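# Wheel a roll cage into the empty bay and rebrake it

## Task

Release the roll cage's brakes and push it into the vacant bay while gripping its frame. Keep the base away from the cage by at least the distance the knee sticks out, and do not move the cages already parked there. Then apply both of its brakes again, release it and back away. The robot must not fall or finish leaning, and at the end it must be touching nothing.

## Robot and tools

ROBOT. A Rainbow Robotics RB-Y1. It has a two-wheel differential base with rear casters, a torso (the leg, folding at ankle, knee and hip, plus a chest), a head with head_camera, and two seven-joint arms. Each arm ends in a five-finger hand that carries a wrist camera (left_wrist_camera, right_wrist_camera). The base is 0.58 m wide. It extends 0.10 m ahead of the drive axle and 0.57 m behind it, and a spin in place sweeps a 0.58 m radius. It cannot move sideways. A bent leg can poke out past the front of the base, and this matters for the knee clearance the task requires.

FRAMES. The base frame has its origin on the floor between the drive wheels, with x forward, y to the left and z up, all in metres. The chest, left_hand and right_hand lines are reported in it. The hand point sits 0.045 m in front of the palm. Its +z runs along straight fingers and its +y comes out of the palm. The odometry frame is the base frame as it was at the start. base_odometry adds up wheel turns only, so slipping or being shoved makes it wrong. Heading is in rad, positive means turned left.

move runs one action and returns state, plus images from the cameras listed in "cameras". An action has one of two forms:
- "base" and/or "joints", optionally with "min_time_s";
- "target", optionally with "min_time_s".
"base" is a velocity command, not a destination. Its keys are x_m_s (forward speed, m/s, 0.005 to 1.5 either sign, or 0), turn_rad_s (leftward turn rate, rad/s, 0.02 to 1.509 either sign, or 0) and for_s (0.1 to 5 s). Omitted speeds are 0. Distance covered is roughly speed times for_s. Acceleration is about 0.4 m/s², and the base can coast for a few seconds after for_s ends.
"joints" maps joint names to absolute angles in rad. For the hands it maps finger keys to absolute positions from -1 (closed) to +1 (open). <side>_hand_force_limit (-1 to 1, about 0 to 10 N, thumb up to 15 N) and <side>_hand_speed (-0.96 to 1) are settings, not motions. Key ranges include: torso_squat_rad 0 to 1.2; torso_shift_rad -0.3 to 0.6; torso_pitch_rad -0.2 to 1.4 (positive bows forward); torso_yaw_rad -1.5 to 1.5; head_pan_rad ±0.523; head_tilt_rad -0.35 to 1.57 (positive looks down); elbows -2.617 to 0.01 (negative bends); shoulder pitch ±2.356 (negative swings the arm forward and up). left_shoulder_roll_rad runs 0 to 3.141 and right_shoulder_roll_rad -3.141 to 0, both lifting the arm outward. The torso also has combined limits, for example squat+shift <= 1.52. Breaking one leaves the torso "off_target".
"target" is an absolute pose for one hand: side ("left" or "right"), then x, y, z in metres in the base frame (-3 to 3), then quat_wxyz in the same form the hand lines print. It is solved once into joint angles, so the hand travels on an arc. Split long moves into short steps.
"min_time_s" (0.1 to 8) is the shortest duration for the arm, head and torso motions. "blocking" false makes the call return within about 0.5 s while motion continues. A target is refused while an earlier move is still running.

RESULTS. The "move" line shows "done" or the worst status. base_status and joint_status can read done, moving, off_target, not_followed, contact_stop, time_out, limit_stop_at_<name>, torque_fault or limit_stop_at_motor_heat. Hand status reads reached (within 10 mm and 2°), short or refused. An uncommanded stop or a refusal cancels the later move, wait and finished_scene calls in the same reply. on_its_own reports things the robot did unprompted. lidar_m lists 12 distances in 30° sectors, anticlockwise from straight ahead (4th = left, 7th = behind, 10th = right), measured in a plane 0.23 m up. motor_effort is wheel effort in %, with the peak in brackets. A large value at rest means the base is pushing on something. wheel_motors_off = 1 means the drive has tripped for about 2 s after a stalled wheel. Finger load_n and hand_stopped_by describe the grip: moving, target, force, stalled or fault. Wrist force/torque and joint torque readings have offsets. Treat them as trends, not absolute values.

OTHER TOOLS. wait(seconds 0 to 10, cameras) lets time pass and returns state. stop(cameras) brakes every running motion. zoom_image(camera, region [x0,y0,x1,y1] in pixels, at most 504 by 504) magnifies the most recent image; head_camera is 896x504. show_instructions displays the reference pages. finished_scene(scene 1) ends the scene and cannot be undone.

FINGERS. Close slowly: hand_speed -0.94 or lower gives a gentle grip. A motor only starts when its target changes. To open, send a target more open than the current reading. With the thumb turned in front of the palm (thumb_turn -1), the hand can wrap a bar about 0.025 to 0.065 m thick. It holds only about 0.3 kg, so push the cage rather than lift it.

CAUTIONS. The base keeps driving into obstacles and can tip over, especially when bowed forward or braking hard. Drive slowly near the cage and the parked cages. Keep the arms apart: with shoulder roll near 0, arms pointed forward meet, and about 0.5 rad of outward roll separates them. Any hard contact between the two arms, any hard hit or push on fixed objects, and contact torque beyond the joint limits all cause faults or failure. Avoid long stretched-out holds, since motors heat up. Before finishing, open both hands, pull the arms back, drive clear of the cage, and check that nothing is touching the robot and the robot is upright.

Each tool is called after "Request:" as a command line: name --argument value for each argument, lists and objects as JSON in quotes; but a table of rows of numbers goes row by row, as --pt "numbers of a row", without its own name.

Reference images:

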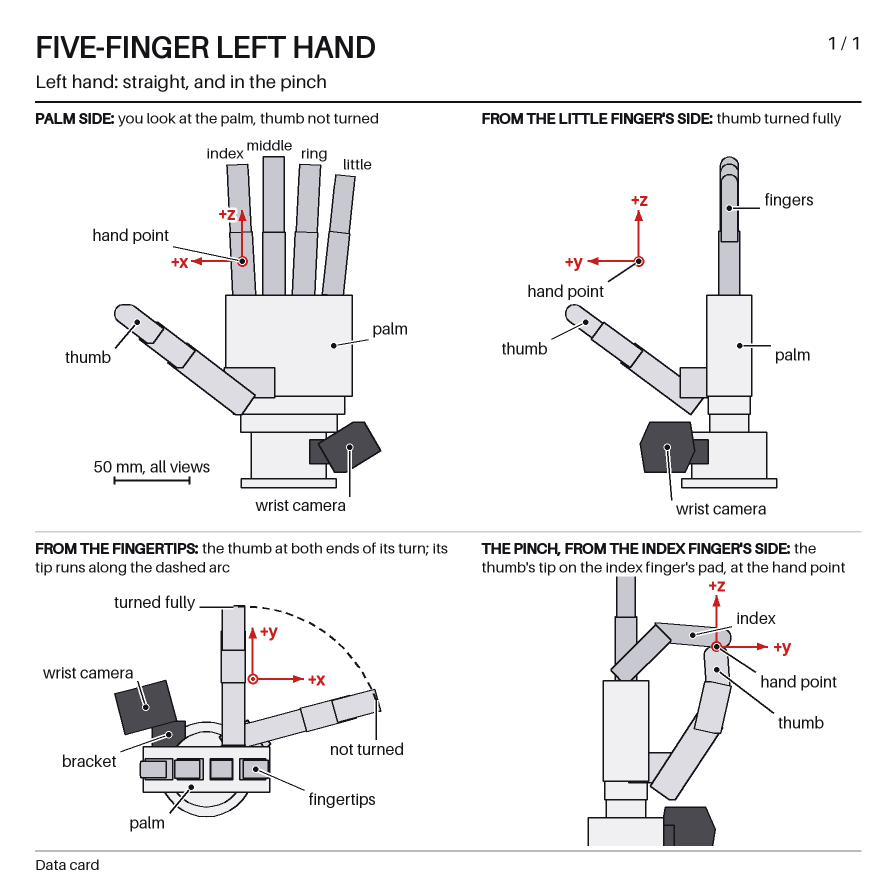

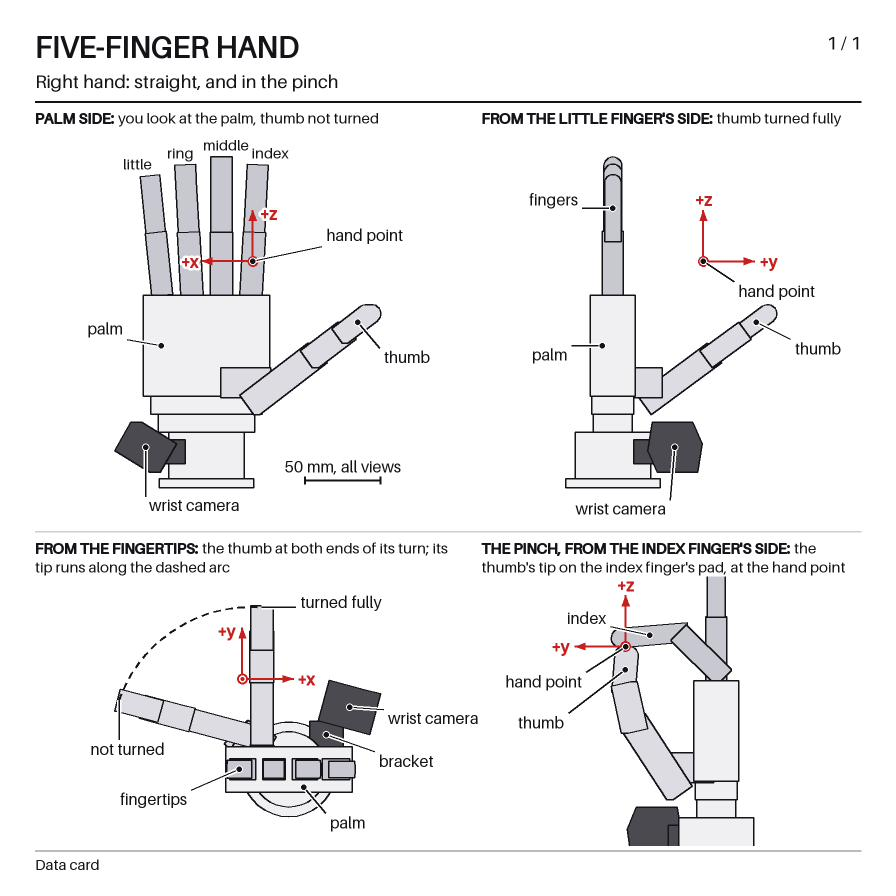

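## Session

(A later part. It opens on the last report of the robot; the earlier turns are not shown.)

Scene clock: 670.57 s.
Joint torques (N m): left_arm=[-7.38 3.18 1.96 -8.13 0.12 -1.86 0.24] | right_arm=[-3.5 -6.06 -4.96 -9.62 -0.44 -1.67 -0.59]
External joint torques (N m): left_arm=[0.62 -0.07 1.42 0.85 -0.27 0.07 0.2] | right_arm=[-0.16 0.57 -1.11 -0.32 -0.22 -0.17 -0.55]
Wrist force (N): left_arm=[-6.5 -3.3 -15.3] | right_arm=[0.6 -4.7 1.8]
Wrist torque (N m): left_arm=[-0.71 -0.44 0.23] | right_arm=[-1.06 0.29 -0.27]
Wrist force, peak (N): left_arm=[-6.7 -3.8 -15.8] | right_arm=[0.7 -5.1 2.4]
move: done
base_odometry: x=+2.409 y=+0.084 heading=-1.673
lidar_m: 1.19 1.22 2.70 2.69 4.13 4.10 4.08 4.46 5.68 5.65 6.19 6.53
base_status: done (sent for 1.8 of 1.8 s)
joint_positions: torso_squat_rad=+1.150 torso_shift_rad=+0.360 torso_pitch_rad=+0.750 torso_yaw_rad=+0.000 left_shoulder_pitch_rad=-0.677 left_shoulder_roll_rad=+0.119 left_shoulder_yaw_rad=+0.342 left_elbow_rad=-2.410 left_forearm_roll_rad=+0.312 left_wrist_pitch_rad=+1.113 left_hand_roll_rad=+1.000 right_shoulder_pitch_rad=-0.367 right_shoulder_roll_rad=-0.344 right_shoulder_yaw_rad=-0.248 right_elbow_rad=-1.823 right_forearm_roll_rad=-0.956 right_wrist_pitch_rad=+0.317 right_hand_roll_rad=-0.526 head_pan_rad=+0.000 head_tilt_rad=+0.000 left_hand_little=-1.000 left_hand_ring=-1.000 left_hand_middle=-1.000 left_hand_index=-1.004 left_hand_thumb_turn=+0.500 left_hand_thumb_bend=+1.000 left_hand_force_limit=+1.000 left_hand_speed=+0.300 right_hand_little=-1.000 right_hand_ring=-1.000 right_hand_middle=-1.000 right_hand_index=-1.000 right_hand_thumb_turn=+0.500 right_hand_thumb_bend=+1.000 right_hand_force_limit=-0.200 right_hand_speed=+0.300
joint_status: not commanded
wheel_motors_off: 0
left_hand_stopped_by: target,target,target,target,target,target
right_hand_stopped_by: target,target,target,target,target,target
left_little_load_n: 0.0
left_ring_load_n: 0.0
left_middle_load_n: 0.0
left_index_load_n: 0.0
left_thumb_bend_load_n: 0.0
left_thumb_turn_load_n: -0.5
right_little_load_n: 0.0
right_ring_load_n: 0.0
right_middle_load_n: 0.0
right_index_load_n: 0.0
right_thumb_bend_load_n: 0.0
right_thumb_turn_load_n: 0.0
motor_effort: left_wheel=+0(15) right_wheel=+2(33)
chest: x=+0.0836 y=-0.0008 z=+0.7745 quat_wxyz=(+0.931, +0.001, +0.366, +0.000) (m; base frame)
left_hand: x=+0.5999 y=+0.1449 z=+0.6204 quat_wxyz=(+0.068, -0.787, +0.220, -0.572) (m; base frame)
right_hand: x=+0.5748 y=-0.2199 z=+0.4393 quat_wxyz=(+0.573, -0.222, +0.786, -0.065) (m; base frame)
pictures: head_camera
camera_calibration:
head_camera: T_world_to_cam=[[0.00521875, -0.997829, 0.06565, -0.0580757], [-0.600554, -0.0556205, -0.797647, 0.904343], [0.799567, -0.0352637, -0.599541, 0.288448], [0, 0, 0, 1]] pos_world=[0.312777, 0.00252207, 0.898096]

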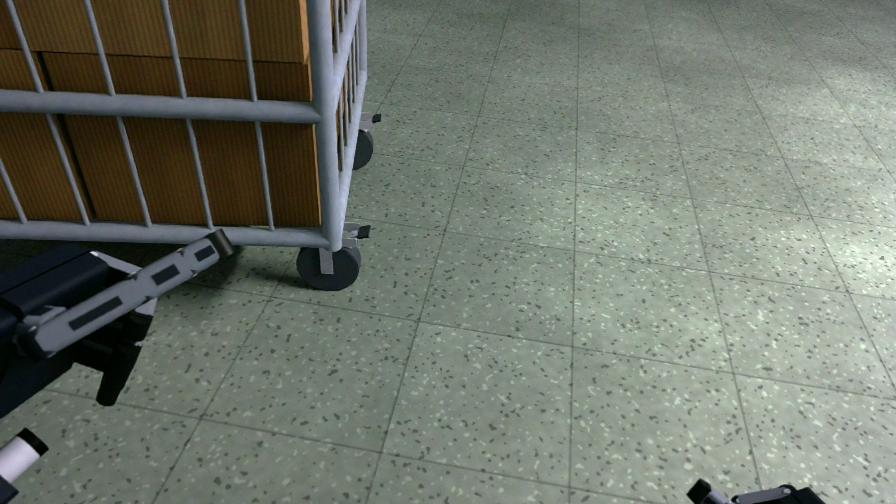

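Request:
move --base '{"turn_rad_s": 0.8, "for_s": 3.155}' --joints '{"left_shoulder_pitch_rad": -0.383, "left_shoulder_roll_rad": 0.282, "left_shoulder_yaw_rad": 0.304, "left_elbow_rad": -1.825, "left_forearm_roll_rad": 1.001, "left_wrist_pitch_rad": 0.374, "left_hand_roll_rad": 0.429}' --min_time_s 2

Request:
move --base '{"x_m_s": -0.4, "for_s": 4.5}'

Request:
move --base '{"turn_rad_s": -0.6, "for_s": 1.59}' --cameras '["head_camera"]'

Scene clock: 675.83 s.
Joint torques (N m): left_arm=[-3.52 5.92 2.12 -8.86 0.62 -1.41 -0.07] | right_arm=[-3.4 -6.16 -5.15 -9.38 -0.1 -1.57 -0.35]
External joint torques (N m): left_arm=[0.51 -0.19 -1.33 1.06 0.1 0.02 -0.11] | right_arm=[-0.06 0.47 -1.31 -0.09 0.11 -0.08 -0.31]
Wrist force (N): left_arm=[-7.0 -3.4 -15.5] | right_arm=[0.8 -4.9 1.6]
Wrist torque (N m): left_arm=[-0.73 -0.38 0.05] | right_arm=[-1.10 0.31 -0.26]
Wrist force, peak (N): left_arm=[-6.9 -3.5 -16.0] | right_arm=[0.8 -5.2 2.1]
move: done
base_odometry: x=+2.409 y=+0.085 heading=+0.860
lidar_m: 4.12 4.08 4.36 5.73 5.66 6.05 6.57 1.20 1.22 3.41 2.69 4.04
base_status: done (sent for 3.17 of 3.17 s)
joint_positions: torso_squat_rad=+1.150 torso_shift_rad=+0.360 torso_pitch_rad=+0.750 torso_yaw_rad=+0.000 left_shoulder_pitch_rad=-0.383 left_shoulder_roll_rad=+0.282 left_shoulder_yaw_rad=+0.304 left_elbow_rad=-1.825 left_forearm_roll_rad=+1.001 left_wrist_pitch_rad=+0.374 left_hand_roll_rad=+0.429 right_shoulder_pitch_rad=-0.367 right_shoulder_roll_rad=-0.344 right_shoulder_yaw_rad=-0.248 right_elbow_rad=-1.823 right_forearm_roll_rad=-0.956 right_wrist_pitch_rad=+0.317 right_hand_roll_rad=-0.526 head_pan_rad=+0.000 head_tilt_rad=+0.000 left_hand_little=-1.000 left_hand_ring=-1.000 left_hand_middle=-1.000 left_hand_index=-1.004 left_hand_thumb_turn=+0.500 left_hand_thumb_bend=+1.000 left_hand_force_limit=+1.000 left_hand_speed=+0.300 right_hand_little=-1.000 right_hand_ring=-1.000 right_hand_middle=-1.000 right_hand_index=-1.000 right_hand_thumb_turn=+0.500 right_hand_thumb_bend=+1.000 right_hand_force_limit=-0.200 right_hand_speed=+0.300
joint_status: all done
wheel_motors_off: 0
left_hand_stopped_by: target,target,target,target,target,target
right_hand_stopped_by: target,target,target,target,target,target
left_little_load_n: 0.0
left_ring_load_n: 0.0
left_middle_load_n: 0.0
left_index_load_n: 0.0
left_thumb_bend_load_n: 0.0
left_thumb_turn_load_n: -0.5
right_little_load_n: 0.0
right_ring_load_n: 0.0
right_middle_load_n: 0.0
right_index_load_n: 0.0
right_thumb_bend_load_n: 0.0
right_thumb_turn_load_n: 0.0
motor_effort: left_wheel=-1(17) right_wheel=+9(29)
chest: x=+0.0836 y=-0.0008 z=+0.7745 quat_wxyz=(+0.931, +0.001, +0.366, +0.000) (m; base frame)
left_hand: x=+0.5752 y=+0.2206 z=+0.4403 quat_wxyz=(+0.067, -0.787, +0.220, -0.572) (m; base frame)
right_hand: x=+0.5748 y=-0.2199 z=+0.4394 quat_wxyz=(+0.573, -0.222, +0.786, -0.065) (m; base frame)
pictures: none

Scene clock: 682.17 s.
Joint torques (N m): left_arm=[-3.84 5.75 2.24 -9.28 0.59 -1.41 -0.03] | right_arm=[-3.41 -5.66 -4.8 -9.46 -0.35 -1.37 -0.34]
External joint torques (N m): left_arm=[0.19 -0.37 -1.2 0.64 0.07 0.02 -0.07] | right_arm=[-0.07 0.97 -0.96 -0.16 -0.13 0.13 -0.3]
Wrist force (N): left_arm=[-6.6 -3.0 -15.4] | right_arm=[0.6 -4.9 2.0]
Wrist torque (N m): left_arm=[-0.67 -0.43 0.08] | right_arm=[-1.14 0.32 -0.29]
Wrist force, peak (N): left_arm=[-6.9 -3.3 -16.1] | right_arm=[0.8 -5.2 1.9]
move: done
base_odometry: x=+1.235 y=-1.280 heading=+0.860
lidar_m: 5.81 5.73 6.14 4.98 4.91 5.26 4.89 4.82 5.18 1.25 1.15 1.18
base_status: done (sent for 4.5 of 4.5 s)
joint_positions: torso_squat_rad=+1.150 torso_shift_rad=+0.360 torso_pitch_rad=+0.750 torso_yaw_rad=+0.000 left_shoulder_pitch_rad=-0.383 left_shoulder_roll_rad=+0.282 left_shoulder_yaw_rad=+0.304 left_elbow_rad=-1.825 left_forearm_roll_rad=+1.001 left_wrist_pitch_rad=+0.374 left_hand_roll_rad=+0.429 right_shoulder_pitch_rad=-0.367 right_shoulder_roll_rad=-0.344 right_shoulder_yaw_rad=-0.248 right_elbow_rad=-1.823 right_forearm_roll_rad=-0.956 right_wrist_pitch_rad=+0.317 right_hand_roll_rad=-0.526 head_pan_rad=+0.000 head_tilt_rad=+0.000 left_hand_little=-1.000 left_hand_ring=-1.000 left_hand_middle=-1.000 left_hand_index=-1.004 left_hand_thumb_turn=+0.500 left_hand_thumb_bend=+1.000 left_hand_force_limit=+1.000 left_hand_speed=+0.300 right_hand_little=-1.000 right_hand_ring=-1.000 right_hand_middle=-1.000 right_hand_index=-1.000 right_hand_thumb_turn=+0.500 right_hand_thumb_bend=+1.000 right_hand_force_limit=-0.200 right_hand_speed=+0.300
joint_status: not commanded
wheel_motors_off: 0
left_hand_stopped_by: target,target,target,target,target,target
right_hand_stopped_by: target,target,target,target,target,target
left_little_load_n: 0.0
left_ring_load_n: 0.0
left_middle_load_n: 0.5
left_index_load_n: 0.0
left_thumb_bend_load_n: 0.0
left_thumb_turn_load_n: 0.0
right_little_load_n: 0.0
right_ring_load_n: 0.0
right_middle_load_n: 0.0
right_index_load_n: 0.0
right_thumb_bend_load_n: 0.0
right_thumb_turn_load_n: -0.5
motor_effort: left_wheel=+0(26) right_wheel=+0(21)
chest: x=+0.0836 y=-0.0008 z=+0.7745 quat_wxyz=(+0.931, +0.001, +0.366, +0.000) (m; base frame)
left_hand: x=+0.5751 y=+0.2206 z=+0.4402 quat_wxyz=(+0.067, -0.787, +0.220, -0.572) (m; base frame)
right_hand: x=+0.5748 y=-0.2199 z=+0.4393 quat_wxyz=(+0.573, -0.222, +0.786, -0.065) (m; base frame)
pictures: none

Scene clock: 685.30 s.
Joint torques (N m): left_arm=[-4.04 5.86 2.52 -9.08 0.65 -1.41 0] | right_arm=[-3.33 -5.74 -4.75 -9.64 -0.35 -1.52 -0.56]
External joint torques (N m): left_arm=[0 -0.25 -0.92 0.84 0.12 0.03 -0.04] | right_arm=[0 0.89 -0.9 -0.35 -0.13 -0.02 -0.52]
Wrist force (N): left_arm=[-6.5 -3.2 -15.5] | right_arm=[0.8 -5.1 1.9]
Wrist torque (N m): left_arm=[-0.71 -0.45 0.09] | right_arm=[-1.15 0.27 -0.25]
Wrist force, peak (N): left_arm=[-7.3 -3.1 -15.8] | right_arm=[0.7 -5.4 1.8]
move: done
base_odometry: x=+1.235 y=-1.280 heading=-0.099
lidar_m: 1.15 3.81 5.76 5.73 6.00 4.94 4.91 5.44 4.86 4.83 5.34 1.21
base_status: done (sent for 1.6 of 1.6 s)
joint_positions: torso_squat_rad=+1.150 torso_shift_rad=+0.360 torso_pitch_rad=+0.750 torso_yaw_rad=+0.000 left_shoulder_pitch_rad=-0.383 left_shoulder_roll_rad=+0.282 left_shoulder_yaw_rad=+0.304 left_elbow_rad=-1.825 left_forearm_roll_rad=+1.001 left_wrist_pitch_rad=+0.374 left_hand_roll_rad=+0.429 right_shoulder_pitch_rad=-0.367 right_shoulder_roll_rad=-0.344 right_shoulder_yaw_rad=-0.248 right_elbow_rad=-1.823 right_forearm_roll_rad=-0.956 right_wrist_pitch_rad=+0.317 right_hand_roll_rad=-0.526 head_pan_rad=+0.000 head_tilt_rad=+0.000 left_hand_little=-1.000 left_hand_ring=-1.000 left_hand_middle=-1.000 left_hand_index=-1.004 left_hand_thumb_turn=+0.500 left_hand_thumb_bend=+1.000 left_hand_force_limit=+1.000 left_hand_speed=+0.300 right_hand_little=-1.000 right_hand_ring=-1.000 right_hand_middle=-1.000 right_hand_index=-1.000 right_hand_thumb_turn=+0.500 right_hand_thumb_bend=+1.000 right_hand_force_limit=-0.200 right_hand_speed=+0.300
joint_status: not commanded
wheel_motors_off: 0
left_hand_stopped_by: target,target,target,target,target,target
right_hand_stopped_by: target,target,target,target,target,target
left_little_load_n: 0.0
left_ring_load_n: 0.0
left_middle_load_n: 0.0
left_index_load_n: 0.0
left_thumb_bend_load_n: 0.0
left_thumb_turn_load_n: 0.0
right_little_load_n: 0.0
right_ring_load_n: 0.0
right_middle_load_n: 0.0
right_index_load_n: 0.0
right_thumb_bend_load_n: 0.0
right_thumb_turn_load_n: 0.0
motor_effort: left_wheel=+5(21) right_wheel=-1(21)
chest: x=+0.0836 y=-0.0008 z=+0.7745 quat_wxyz=(+0.931, +0.001, +0.366, +0.000) (m; base frame)
left_hand: x=+0.5751 y=+0.2206 z=+0.4402 quat_wxyz=(+0.067, -0.787, +0.220, -0.572) (m; base frame)
right_hand: x=+0.5748 y=-0.2199 z=+0.4393 quat_wxyz=(+0.573, -0.222, +0.786, -0.065) (m; base frame)
pictures: head_camera
camera_calibration:
head_camera: T_world_to_cam=[[0.00521875, -0.997829, 0.06565, -0.0580757], [-0.600554, -0.0556205, -0.797647, 0.904343], [0.799567, -0.0352637, -0.599541, 0.288448], [0, 0, 0, 1]] pos_world=[0.312777, 0.00252207, 0.898096]

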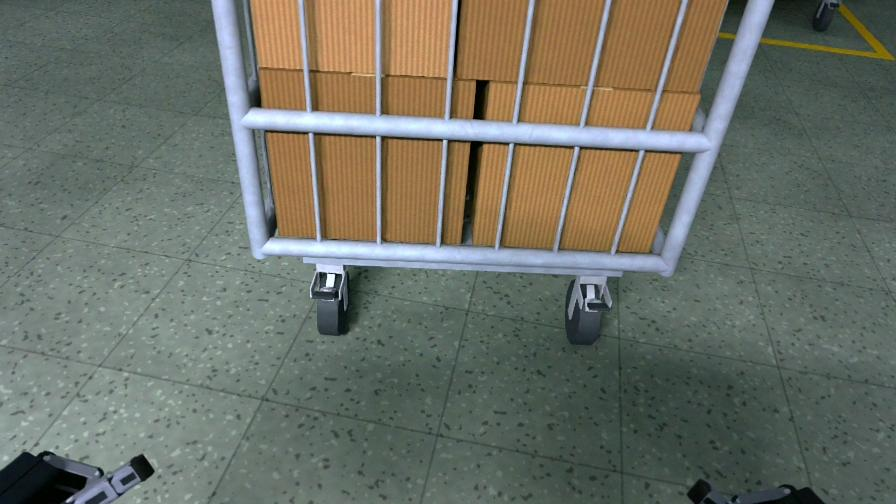

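Request:
move --cameras '["head_camera"]'

Request:
zoom_image --camera "head_camera" --region '[280, 240, 400, 345]'

Request:
zoom_image --camera "head_camera" --region '[530, 250, 650, 355]'

Scene clock: 686.13 s.
Joint torques (N m): left_arm=[-4.18 5.61 2.42 -9.09 0.57 -1.4 0.03] | right_arm=[-3.44 -5.5 -4.97 -9.61 -0.34 -1.5 -0.4]
External joint torques (N m): left_arm=[-0.15 -0.5 -1.02 0.84 0.05 0.03 -0.01] | right_arm=[-0.1 1.13 -1.13 -0.32 -0.13 0 -0.37]
Motor temperatures (°C): left_arm=[34 35 36 36 40 39 44] | right_arm=[34 35 36 34 41 46 45]
Wrist force (N): left_arm=[-7.0 -3.1 -15.2] | right_arm=[0.7 -4.9 1.8]
Wrist torque (N m): left_arm=[-0.70 -0.38 0.06] | right_arm=[-1.09 0.30 -0.27]
Wrist force, peak (N): left_arm=[-7.1 -3.2 -15.5] | right_arm=[0.6 -5.1 1.8]
base_odometry: x=+1.235 y=-1.280 heading=-0.099
lidar_m: 1.16 3.81 5.76 5.73 5.99 4.94 4.92 5.44 4.85 4.82 5.34 1.21
base_status: done (sent for 1.6 of 1.6 s)
joint_positions: torso_squat_rad=+1.150 torso_shift_rad=+0.360 torso_pitch_rad=+0.750 torso_yaw_rad=+0.000 left_shoulder_pitch_rad=-0.383 left_shoulder_roll_rad=+0.282 left_shoulder_yaw_rad=+0.304 left_elbow_rad=-1.825 left_forearm_roll_rad=+1.001 left_wrist_pitch_rad=+0.374 left_hand_roll_rad=+0.429 right_shoulder_pitch_rad=-0.367 right_shoulder_roll_rad=-0.344 right_shoulder_yaw_rad=-0.248 right_elbow_rad=-1.823 right_forearm_roll_rad=-0.956 right_wrist_pitch_rad=+0.317 right_hand_roll_rad=-0.526 head_pan_rad=+0.000 head_tilt_rad=+0.000 left_hand_little=-1.000 left_hand_ring=-1.000 left_hand_middle=-1.000 left_hand_index=-1.004 left_hand_thumb_turn=+0.500 left_hand_thumb_bend=+1.000 left_hand_force_limit=+1.000 left_hand_speed=+0.300 right_hand_little=-1.000 right_hand_ring=-1.000 right_hand_middle=-1.000 right_hand_index=-1.000 right_hand_thumb_turn=+0.500 right_hand_thumb_bend=+1.000 right_hand_force_limit=-0.200 right_hand_speed=+0.300
joint_status: not commanded
wheel_motors_off: 0
left_hand_stopped_by: target,target,target,target,target,target
right_hand_stopped_by: target,target,target,target,target,target
left_little_load_n: 0.0
left_ring_load_n: 0.0
left_middle_load_n: 0.0
left_index_load_n: 0.0
left_thumb_bend_load_n: 0.0
left_thumb_turn_load_n: 0.0
right_little_load_n: 0.0
right_ring_load_n: 0.0
right_middle_load_n: 0.0
right_index_load_n: 0.0
right_thumb_bend_load_n: 0.5
right_thumb_turn_load_n: 0.0
motor_effort: left_wheel=+7(21) right_wheel=-2(21)
chest: x=+0.0836 y=-0.0008 z=+0.7745 quat_wxyz=(+0.931, +0.001, +0.366, +0.000) (m; base frame)
left_hand: x=+0.5751 y=+0.2206 z=+0.4402 quat_wxyz=(+0.067, -0.787, +0.220, -0.572) (m; base frame)
right_hand: x=+0.5748 y=-0.2199 z=+0.4393 quat_wxyz=(+0.573, -0.222, +0.786, -0.065) (m; base frame)
pictures: head_camera
camera_calibration:
head_camera: T_world_to_cam=[[0.00521875, -0.997829, 0.06565, -0.0580757], [-0.600554, -0.0556205, -0.797647, 0.904343], [0.799567, -0.0352637, -0.599541, 0.288448], [0, 0, 0, 1]] pos_world=[0.312777, 0.00252207, 0.898096]

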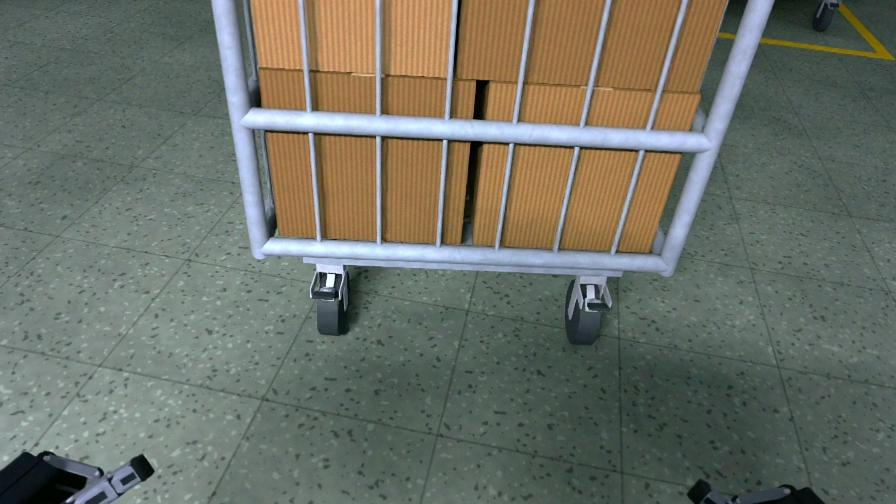

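Scaled by 4.200 from the camera's 896x504 image, which has a finer 1280x720 frame.

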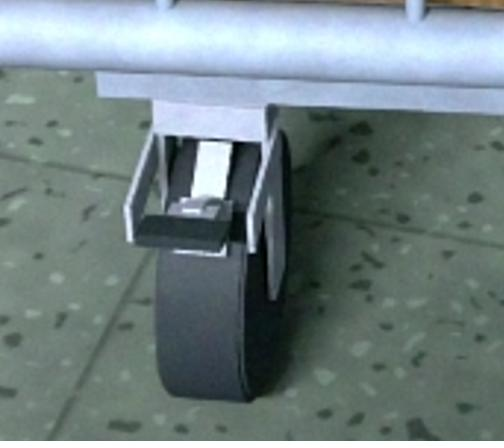

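Scaled by 4.200 from the camera's 896x504 image, which has a finer 1280x720 frame.

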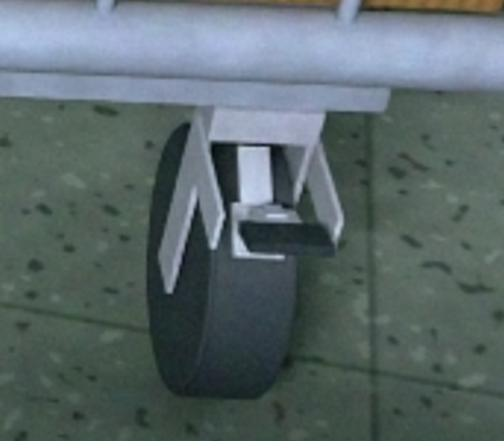

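Request:
move --base '{"turn_rad_s": -0.1, "for_s": 1.45}'

Request:
move --base '{"x_m_s": 0.25, "for_s": 1.88}'

Request:
move --base '{"turn_rad_s": 0.1, "for_s": 1.65}' --cameras '["head_camera"]'

Scene clock: 689.17 s.
Joint torques (N m): left_arm=[-3.93 5.84 2.31 -9.01 0.59 -1.35 0.01] | right_arm=[-3.2 -5.57 -4.79 -9.85 -0.24 -1.42 -0.51]
External joint torques (N m): left_arm=[0.1 -0.27 -1.13 0.92 0.07 0.08 -0.03] | right_arm=[0.14 1.07 -0.94 -0.56 -0.02 0.07 -0.48]
Wrist force (N): left_arm=[-6.8 -3.4 -15.7] | right_arm=[0.8 -4.6 1.6]
Wrist torque (N m): left_arm=[-0.73 -0.40 0.08] | right_arm=[-1.05 0.28 -0.23]
Wrist force, peak (N): left_arm=[-7.2 -3.1 -15.7] | right_arm=[0.5 -5.2 1.8]
move: done
base_odometry: x=+1.235 y=-1.280 heading=-0.246
lidar_m: 1.16 1.18 5.89 5.74 6.00 5.07 4.92 5.14 4.97 4.83 5.04 3.52
base_status: done (sent for 1.47 of 1.47 s)
joint_positions: torso_squat_rad=+1.150 torso_shift_rad=+0.360 torso_pitch_rad=+0.750 torso_yaw_rad=+0.000 left_shoulder_pitch_rad=-0.383 left_shoulder_roll_rad=+0.282 left_shoulder_yaw_rad=+0.304 left_elbow_rad=-1.825 left_forearm_roll_rad=+1.001 left_wrist_pitch_rad=+0.374 left_hand_roll_rad=+0.429 right_shoulder_pitch_rad=-0.367 right_shoulder_roll_rad=-0.344 right_shoulder_yaw_rad=-0.248 right_elbow_rad=-1.823 right_forearm_roll_rad=-0.956 right_wrist_pitch_rad=+0.317 right_hand_roll_rad=-0.526 head_pan_rad=+0.000 head_tilt_rad=+0.000 left_hand_little=-1.000 left_hand_ring=-1.000 left_hand_middle=-1.000 left_hand_index=-1.004 left_hand_thumb_turn=+0.500 left_hand_thumb_bend=+1.000 left_hand_force_limit=+1.000 left_hand_speed=+0.300 right_hand_little=-1.000 right_hand_ring=-1.000 right_hand_middle=-1.000 right_hand_index=-1.000 right_hand_thumb_turn=+0.500 right_hand_thumb_bend=+1.000 right_hand_force_limit=-0.200 right_hand_speed=+0.300
joint_status: not commanded
wheel_motors_off: 0
left_hand_stopped_by: target,target,target,target,target,target
right_hand_stopped_by: target,target,target,target,target,target
left_little_load_n: 0.0
left_ring_load_n: 0.0
left_middle_load_n: 0.0
left_index_load_n: 0.0
left_thumb_bend_load_n: 0.0
left_thumb_turn_load_n: 0.0
right_little_load_n: 0.0
right_ring_load_n: 0.0
right_middle_load_n: 0.0
right_index_load_n: 0.0
right_thumb_bend_load_n: 0.0
right_thumb_turn_load_n: 0.0
motor_effort: left_wheel=+7(21) right_wheel=-2(22)
chest: x=+0.0836 y=-0.0008 z=+0.7745 quat_wxyz=(+0.931, +0.001, +0.366, +0.000) (m; base frame)
left_hand: x=+0.5751 y=+0.2206 z=+0.4402 quat_wxyz=(+0.067, -0.787, +0.220, -0.572) (m; base frame)
right_hand: x=+0.5748 y=-0.2199 z=+0.4394 quat_wxyz=(+0.573, -0.222, +0.786, -0.065) (m; base frame)
pictures: none

Scene clock: 692.13 s.
Joint torques (N m): left_arm=[-3.72 5.92 2.45 -9.12 0.62 -1.35 -0.01] | right_arm=[-3.24 -5.84 -4.78 -9.77 -0.26 -1.42 -0.42]
External joint torques (N m): left_arm=[0.31 -0.19 -0.99 0.8 0.1 0.09 -0.05] | right_arm=[0.1 0.8 -0.93 -0.47 -0.04 0.07 -0.38]
Wrist force (N): left_arm=[-6.7 -2.9 -15.3] | right_arm=[0.6 -4.8 1.8]
Wrist torque (N m): left_arm=[-0.67 -0.40 0.07] | right_arm=[-1.10 0.30 -0.28]
Wrist force, peak (N): left_arm=[-6.8 -3.2 -16.0] | right_arm=[0.4 -5.1 2.0]
move: done
base_odometry: x=+1.688 y=-1.393 heading=-0.245
lidar_m: 0.69 0.70 5.88 5.72 5.98 5.54 5.38 5.62 4.98 4.84 5.07 0.76
base_status: done (sent for 1.87 of 1.87 s)
joint_positions: torso_squat_rad=+1.150 torso_shift_rad=+0.360 torso_pitch_rad=+0.750 torso_yaw_rad=+0.000 left_shoulder_pitch_rad=-0.383 left_shoulder_roll_rad=+0.282 left_shoulder_yaw_rad=+0.304 left_elbow_rad=-1.825 left_forearm_roll_rad=+1.001 left_wrist_pitch_rad=+0.374 left_hand_roll_rad=+0.429 right_shoulder_pitch_rad=-0.367 right_shoulder_roll_rad=-0.344 right_shoulder_yaw_rad=-0.248 right_elbow_rad=-1.823 right_forearm_roll_rad=-0.956 right_wrist_pitch_rad=+0.317 right_hand_roll_rad=-0.526 head_pan_rad=+0.000 head_tilt_rad=+0.000 left_hand_little=-1.000 left_hand_ring=-1.000 left_hand_middle=-1.000 left_hand_index=-1.004 left_hand_thumb_turn=+0.500 left_hand_thumb_bend=+1.000 left_hand_force_limit=+1.000 left_hand_speed=+0.300 right_hand_little=-1.000 right_hand_ring=-1.000 right_hand_middle=-1.000 right_hand_index=-1.000 right_hand_thumb_turn=+0.500 right_hand_thumb_bend=+1.000 right_hand_force_limit=-0.200 right_hand_speed=+0.300
joint_status: not commanded
wheel_motors_off: 0
left_hand_stopped_by: target,target,target,target,target,target
right_hand_stopped_by: target,target,target,target,target,target
left_little_load_n: 0.0
left_ring_load_n: 0.0
left_middle_load_n: 0.0
left_index_load_n: 0.0
left_thumb_bend_load_n: 0.0
left_thumb_turn_load_n: 0.0
right_little_load_n: 0.0
right_ring_load_n: 0.0
right_middle_load_n: 0.0
right_index_load_n: 0.0
right_thumb_bend_load_n: 0.0
right_thumb_turn_load_n: 0.0
motor_effort: left_wheel=+0(29) right_wheel=-4(22)
chest: x=+0.0837 y=-0.0008 z=+0.7745 quat_wxyz=(+0.930, +0.001, +0.366, +0.000) (m; base frame)
left_hand: x=+0.5751 y=+0.2206 z=+0.4401 quat_wxyz=(+0.067, -0.787, +0.220, -0.572) (m; base frame)
right_hand: x=+0.5749 y=-0.2199 z=+0.4393 quat_wxyz=(+0.573, -0.222, +0.786, -0.065) (m; base frame)
pictures: none

Scene clock: 694.33 s.
Joint torques (N m): left_arm=[-3.79 5.96 2.48 -9.1 0.62 -1.42 0.13] | right_arm=[-3.13 -5.84 -4.35 -9.52 -0.31 -1.53 -0.52]
External joint torques (N m): left_arm=[0.24 -0.15 -0.97 0.83 0.1 0.02 0.09] | right_arm=[0.21 0.79 -0.51 -0.23 -0.1 -0.03 -0.48]
Wrist force (N): left_arm=[-6.7 -3.0 -15.2] | right_arm=[0.7 -4.4 1.6]
Wrist torque (N m): left_arm=[-0.68 -0.40 0.07] | right_arm=[-1.02 0.31 -0.24]
Wrist force, peak (N): left_arm=[-7.3 -3.5 -15.7] | right_arm=[0.8 -5.4 1.6]
move: done
base_odometry: x=+1.688 y=-1.393 heading=-0.079
lidar_m: 0.69 0.73 5.74 5.72 6.38 5.40 5.38 5.84 4.86 4.84 4.86 0.72
base_status: done (sent for 1.67 of 1.67 s)
joint_positions: torso_squat_rad=+1.150 torso_shift_rad=+0.360 torso_pitch_rad=+0.750 torso_yaw_rad=+0.000 left_shoulder_pitch_rad=-0.383 left_shoulder_roll_rad=+0.282 left_shoulder_yaw_rad=+0.304 left_elbow_rad=-1.825 left_forearm_roll_rad=+1.001 left_wrist_pitch_rad=+0.374 left_hand_roll_rad=+0.429 right_shoulder_pitch_rad=-0.367 right_shoulder_roll_rad=-0.344 right_shoulder_yaw_rad=-0.248 right_elbow_rad=-1.823 right_forearm_roll_rad=-0.956 right_wrist_pitch_rad=+0.317 right_hand_roll_rad=-0.526 head_pan_rad=+0.000 head_tilt_rad=+0.000 left_hand_little=-1.000 left_hand_ring=-1.000 left_hand_middle=-1.000 left_hand_index=-1.004 left_hand_thumb_turn=+0.500 left_hand_thumb_bend=+1.000 left_hand_force_limit=+1.000 left_hand_speed=+0.300 right_hand_little=-1.000 right_hand_ring=-1.000 right_hand_middle=-1.000 right_hand_index=-1.000 right_hand_thumb_turn=+0.500 right_hand_thumb_bend=+1.000 right_hand_force_limit=-0.200 right_hand_speed=+0.300
joint_status: not commanded
wheel_motors_off: 0
left_hand_stopped_by: target,target,target,target,target,target
right_hand_stopped_by: target,target,target,target,target,target
left_little_load_n: 0.0
left_ring_load_n: 0.0
left_middle_load_n: 0.0
left_index_load_n: 0.0
left_thumb_bend_load_n: 0.0
left_thumb_turn_load_n: -0.5
right_little_load_n: 0.0
right_ring_load_n: 0.0
right_middle_load_n: 0.0
right_index_load_n: 0.0
right_thumb_bend_load_n: 0.0
right_thumb_turn_load_n: 0.0
motor_effort: left_wheel=-6(17) right_wheel=+1(15)
chest: x=+0.0837 y=-0.0008 z=+0.7745 quat_wxyz=(+0.930, +0.001, +0.366, +0.000) (m; base frame)
left_hand: x=+0.5751 y=+0.2206 z=+0.4401 quat_wxyz=(+0.067, -0.787, +0.220, -0.572) (m; base frame)
right_hand: x=+0.5749 y=-0.2199 z=+0.4393 quat_wxyz=(+0.573, -0.222, +0.786, -0.065) (m; base frame)
pictures: head_camera
camera_calibration:
head_camera: T_world_to_cam=[[0.00523333, -0.997829, 0.0656471, -0.0580716], [-0.600729, -0.0556191, -0.797516, 0.904259], [0.799436, -0.0352624, -0.599716, 0.288507], [0, 0, 0, 1]] pos_world=[0.312876, 0.00252208, 0.897996]

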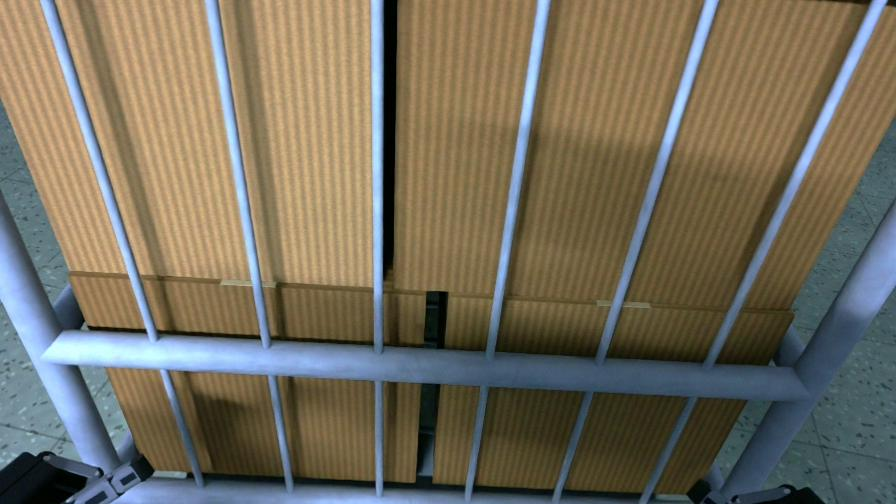

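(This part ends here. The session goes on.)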